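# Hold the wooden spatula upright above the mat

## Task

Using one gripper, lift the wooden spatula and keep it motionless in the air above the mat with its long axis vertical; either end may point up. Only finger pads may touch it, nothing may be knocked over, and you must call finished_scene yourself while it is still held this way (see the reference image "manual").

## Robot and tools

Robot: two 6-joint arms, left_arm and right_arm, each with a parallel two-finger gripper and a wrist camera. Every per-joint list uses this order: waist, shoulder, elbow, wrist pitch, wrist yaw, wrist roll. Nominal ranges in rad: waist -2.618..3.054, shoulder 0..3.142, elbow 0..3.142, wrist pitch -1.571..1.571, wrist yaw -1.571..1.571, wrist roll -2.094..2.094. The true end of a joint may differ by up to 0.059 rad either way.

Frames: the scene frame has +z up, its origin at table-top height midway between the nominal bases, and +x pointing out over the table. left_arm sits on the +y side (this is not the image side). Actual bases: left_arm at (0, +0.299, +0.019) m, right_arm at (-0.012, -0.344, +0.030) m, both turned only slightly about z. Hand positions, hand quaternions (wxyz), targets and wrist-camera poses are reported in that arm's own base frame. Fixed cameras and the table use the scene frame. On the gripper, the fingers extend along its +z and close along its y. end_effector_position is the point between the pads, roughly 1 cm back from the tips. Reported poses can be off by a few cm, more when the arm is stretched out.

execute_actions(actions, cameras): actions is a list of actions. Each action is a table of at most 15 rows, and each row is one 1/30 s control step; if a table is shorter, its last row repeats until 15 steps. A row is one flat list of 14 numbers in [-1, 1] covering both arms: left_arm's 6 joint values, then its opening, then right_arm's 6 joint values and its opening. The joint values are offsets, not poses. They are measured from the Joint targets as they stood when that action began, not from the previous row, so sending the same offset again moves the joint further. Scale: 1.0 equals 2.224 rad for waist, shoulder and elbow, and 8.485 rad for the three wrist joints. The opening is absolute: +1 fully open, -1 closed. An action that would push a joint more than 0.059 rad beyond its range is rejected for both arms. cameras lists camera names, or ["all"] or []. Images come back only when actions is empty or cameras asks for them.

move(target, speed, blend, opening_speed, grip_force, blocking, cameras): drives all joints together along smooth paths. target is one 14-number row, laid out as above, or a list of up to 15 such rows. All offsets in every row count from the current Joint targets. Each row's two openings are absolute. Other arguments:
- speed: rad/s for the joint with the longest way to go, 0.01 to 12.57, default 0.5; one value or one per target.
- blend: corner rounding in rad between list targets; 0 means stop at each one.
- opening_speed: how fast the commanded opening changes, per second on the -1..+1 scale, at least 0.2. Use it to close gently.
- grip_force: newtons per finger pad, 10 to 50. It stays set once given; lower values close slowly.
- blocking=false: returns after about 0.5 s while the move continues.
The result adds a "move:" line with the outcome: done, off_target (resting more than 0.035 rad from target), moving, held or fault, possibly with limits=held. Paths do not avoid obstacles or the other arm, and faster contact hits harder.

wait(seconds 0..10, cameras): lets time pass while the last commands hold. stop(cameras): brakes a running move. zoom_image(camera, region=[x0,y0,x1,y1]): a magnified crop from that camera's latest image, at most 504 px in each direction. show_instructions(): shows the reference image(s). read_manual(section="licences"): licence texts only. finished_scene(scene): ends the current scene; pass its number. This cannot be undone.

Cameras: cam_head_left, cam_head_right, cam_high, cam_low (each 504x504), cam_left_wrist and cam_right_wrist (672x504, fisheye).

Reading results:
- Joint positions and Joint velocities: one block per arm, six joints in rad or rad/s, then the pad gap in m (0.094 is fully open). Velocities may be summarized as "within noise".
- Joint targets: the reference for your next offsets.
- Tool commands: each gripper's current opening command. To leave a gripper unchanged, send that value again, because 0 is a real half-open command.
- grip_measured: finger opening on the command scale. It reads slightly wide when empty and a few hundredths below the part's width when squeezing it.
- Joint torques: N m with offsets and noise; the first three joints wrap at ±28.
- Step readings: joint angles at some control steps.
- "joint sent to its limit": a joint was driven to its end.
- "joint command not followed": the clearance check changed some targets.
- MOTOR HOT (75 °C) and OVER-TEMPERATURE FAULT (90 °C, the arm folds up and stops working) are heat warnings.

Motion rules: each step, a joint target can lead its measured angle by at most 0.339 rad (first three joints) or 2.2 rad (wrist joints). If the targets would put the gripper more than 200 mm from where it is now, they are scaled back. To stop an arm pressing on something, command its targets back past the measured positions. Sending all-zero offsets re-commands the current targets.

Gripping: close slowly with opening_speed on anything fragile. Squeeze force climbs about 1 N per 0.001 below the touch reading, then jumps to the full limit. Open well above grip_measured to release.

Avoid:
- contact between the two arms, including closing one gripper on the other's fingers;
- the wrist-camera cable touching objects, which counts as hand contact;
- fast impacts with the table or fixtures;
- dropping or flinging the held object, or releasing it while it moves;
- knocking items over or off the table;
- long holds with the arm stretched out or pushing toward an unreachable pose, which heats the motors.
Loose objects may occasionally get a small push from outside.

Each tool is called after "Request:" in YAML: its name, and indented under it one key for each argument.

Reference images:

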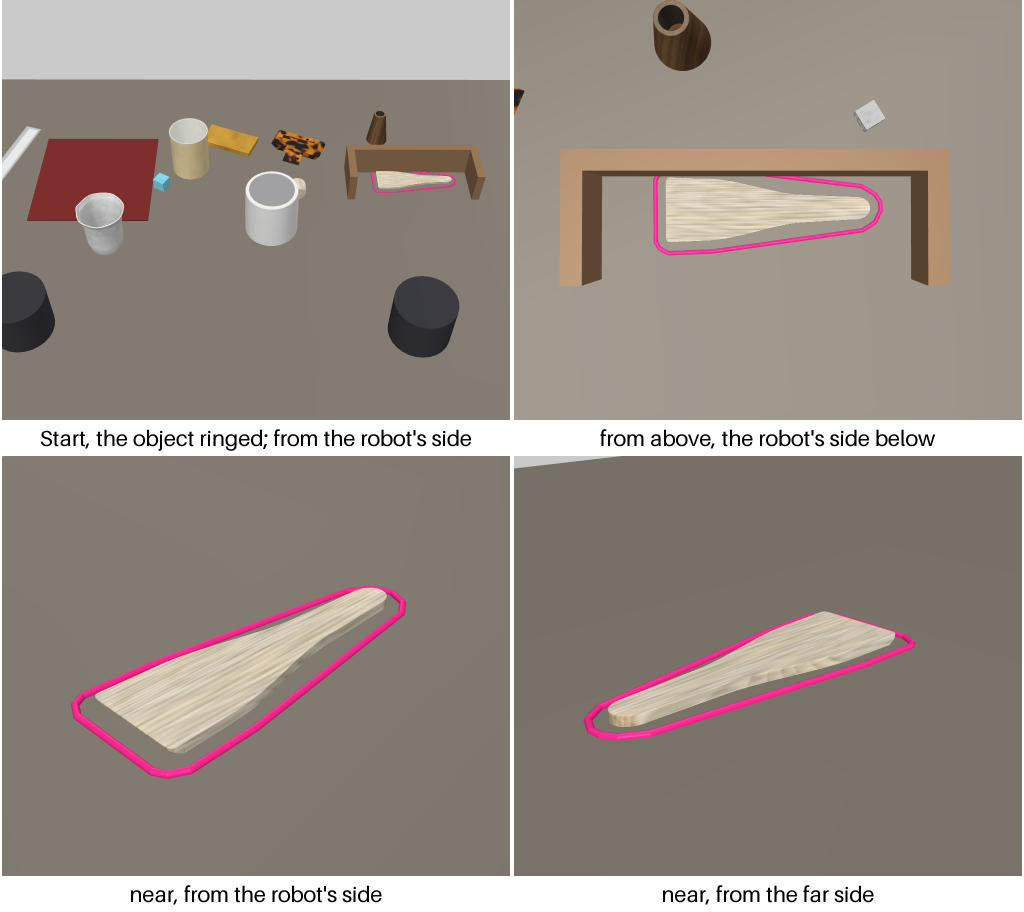

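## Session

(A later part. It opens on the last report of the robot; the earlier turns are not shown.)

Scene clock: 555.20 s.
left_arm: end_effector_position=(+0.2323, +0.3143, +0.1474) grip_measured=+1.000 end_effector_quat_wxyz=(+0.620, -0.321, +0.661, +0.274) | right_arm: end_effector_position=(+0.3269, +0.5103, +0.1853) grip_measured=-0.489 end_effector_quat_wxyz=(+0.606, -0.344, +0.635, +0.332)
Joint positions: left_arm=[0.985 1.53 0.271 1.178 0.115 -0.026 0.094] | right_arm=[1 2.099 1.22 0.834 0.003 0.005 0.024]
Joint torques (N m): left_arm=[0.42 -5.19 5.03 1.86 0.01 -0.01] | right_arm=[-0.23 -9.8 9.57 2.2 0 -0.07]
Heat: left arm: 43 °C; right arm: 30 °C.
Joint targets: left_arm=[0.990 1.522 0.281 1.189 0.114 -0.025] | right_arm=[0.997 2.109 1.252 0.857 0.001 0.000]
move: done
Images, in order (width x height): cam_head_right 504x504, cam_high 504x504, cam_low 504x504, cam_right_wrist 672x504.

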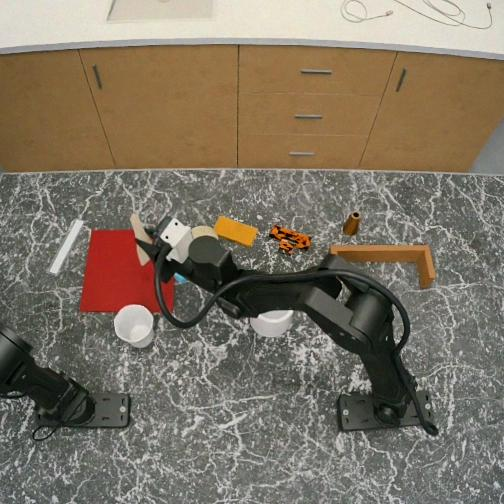

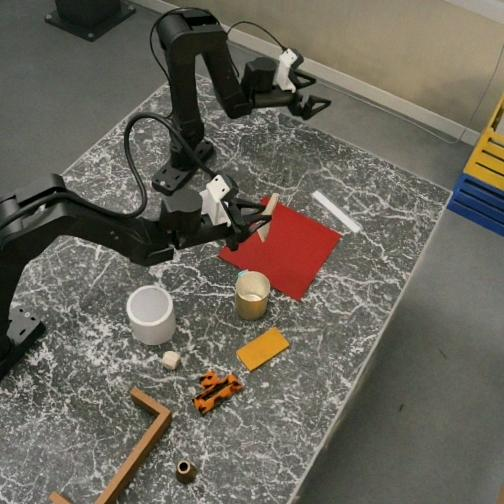

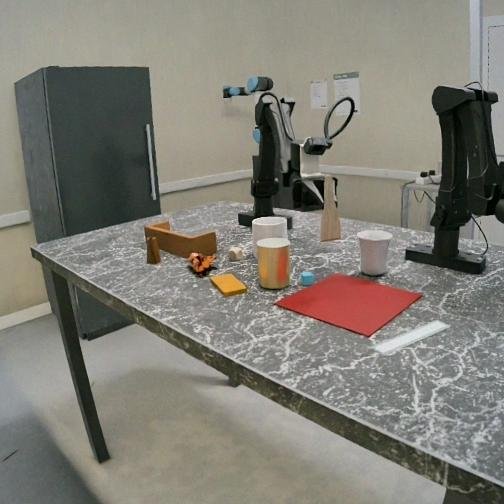

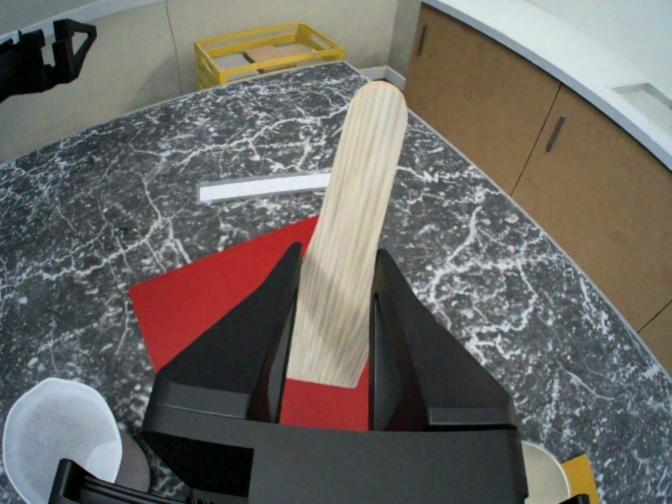

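Request:
move:
  target: [0,0,0,0,0,0,1,0.036,0,0,0,0,0,-0.85]
  cameras: ["cam_low","cam_high"]

Request:
zoom_image:
  camera: "cam_low"
  region: [250, 130, 430, 310]

Request:
zoom_image:
  camera: "cam_high"
  region: [170, 150, 370, 310]

Scene clock: 576.10 s.
left_arm: end_effector_position=(+0.2323, +0.3143, +0.1474) grip_measured=+1.000 end_effector_quat_wxyz=(+0.620, -0.321, +0.661, +0.274) | right_arm: end_effector_position=(+0.2842, +0.5353, +0.1853) grip_measured=-0.489 end_effector_quat_wxyz=(+0.592, -0.369, +0.621, +0.356)
Joint positions: left_arm=[0.985 1.53 0.271 1.178 0.115 -0.026 0.094] | right_arm=[1.082 2.099 1.22 0.834 0.004 0.005 0.024]
Joint torques (N m): left_arm=[0.39 -5.14 4.96 1.87 -0.01 0] | right_arm=[-0.32 -9.83 9.59 2.19 -0.02 -0.06]
Heat: left arm: 43 °C; right arm: 35 °C.
Joint targets: left_arm=[0.990 1.522 0.281 1.189 0.114 -0.025] | right_arm=[1.078 2.109 1.252 0.856 0.001 0.000]
move: done
Images, in order (width x height): cam_high 504x504, cam_low 504x504.

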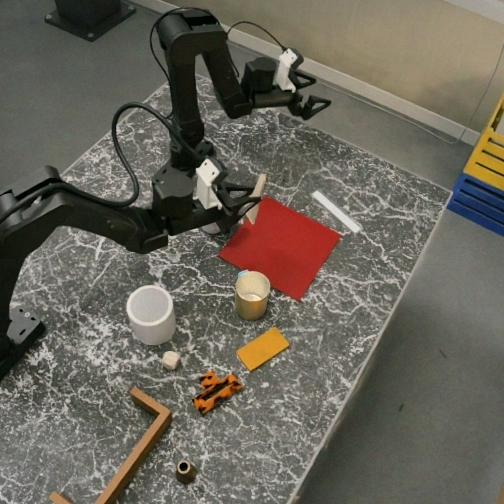

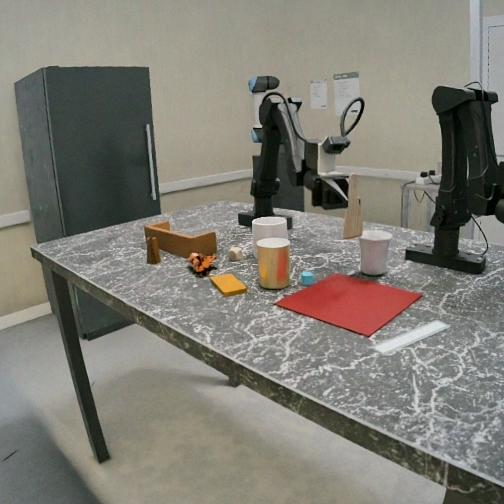

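Scaled by 2.800 from the camera's 504x504 image, which has a finer 720x720 frame.

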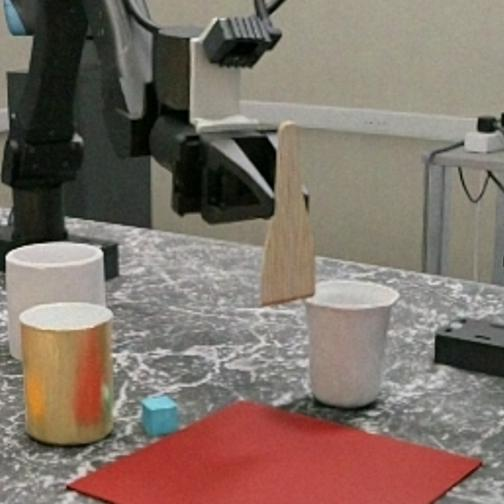

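Scaled by 2.520 from the camera's 504x504 image, which has a finer 720x720 frame.

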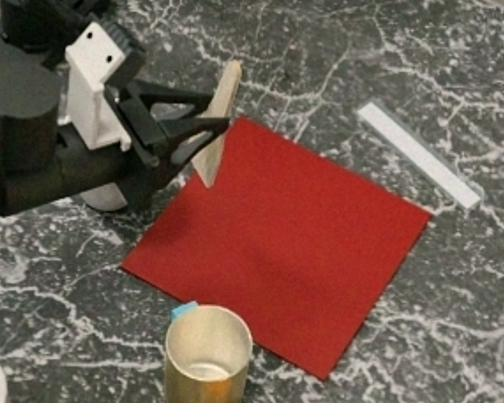

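Request:
move:
  target: [0,0,0,0,0,0,1,-0.0211,0.1416,0.2496,-0.0295,0,0,-0.85]
  cameras: ["cam_low","cam_high","cam_head_right"]

Request:
zoom_image:
  camera: "cam_low"
  region: [250, 130, 430, 330]

Scene clock: 600.23 s.
left_arm: end_effector_position=(+0.2323, +0.3143, +0.1474) grip_measured=+1.000 end_effector_quat_wxyz=(+0.620, -0.321, +0.661, +0.274) | right_arm: end_effector_position=(+0.3570, +0.6007, +0.1940) grip_measured=-0.489 end_effector_quat_wxyz=(+0.606, -0.352, +0.625, +0.345)
Joint positions: left_arm=[0.985 1.53 0.271 1.178 0.115 -0.026 0.094] | right_arm=[1.034 2.401 1.77 0.603 0.004 0.005 0.024]
Joint torques (N m): left_arm=[0.39 -5.19 5.01 1.87 0.01 0] | right_arm=[-0.29 -11.49 10.66 1.98 -0.02 -0.05]
Heat: left arm: 43 °C; right arm: 36 °C.
Joint targets: left_arm=[0.990 1.522 0.281 1.189 0.114 -0.025] | right_arm=[1.031 2.424 1.807 0.606 0.001 0.000]
move: off_target (right_arm); right_arm: the elbow is farthest, 0.037 rad from its target
Images, in order (width x height): cam_head_right 504x504, cam_high 504x504, cam_low 504x504.

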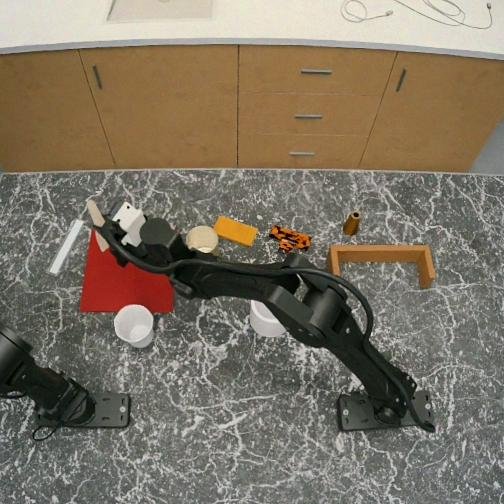

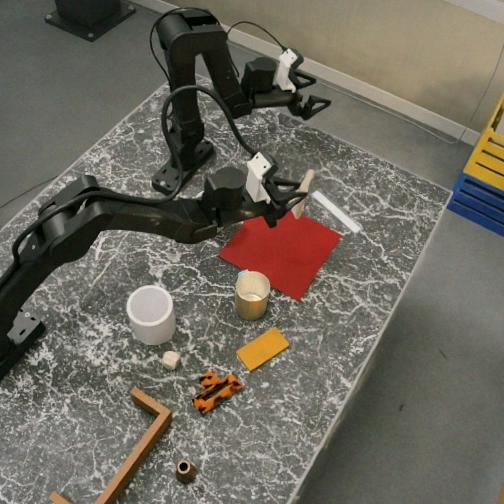

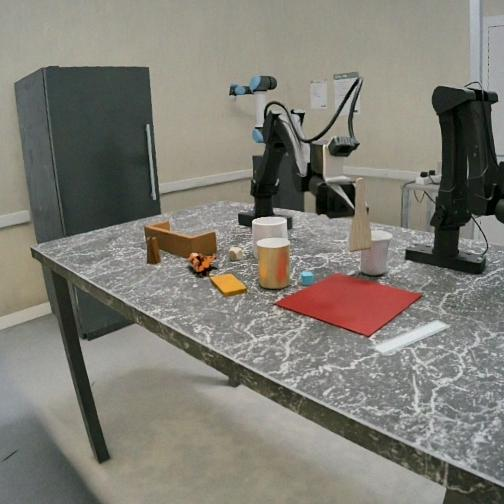

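Scaled by 2.520 from the camera's 504x504 image, which has a finer 720x720 frame.

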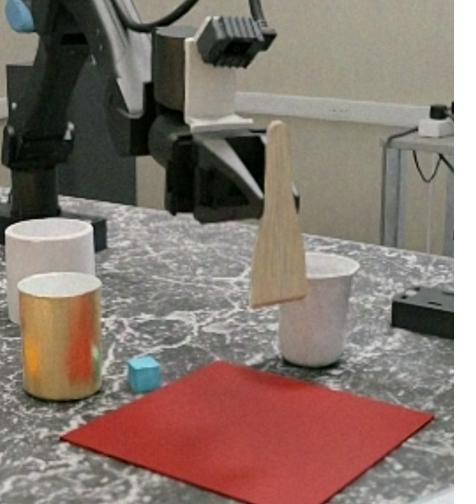

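Request:
finished_scene:
  scene: 1

The scene is finished: the task was done.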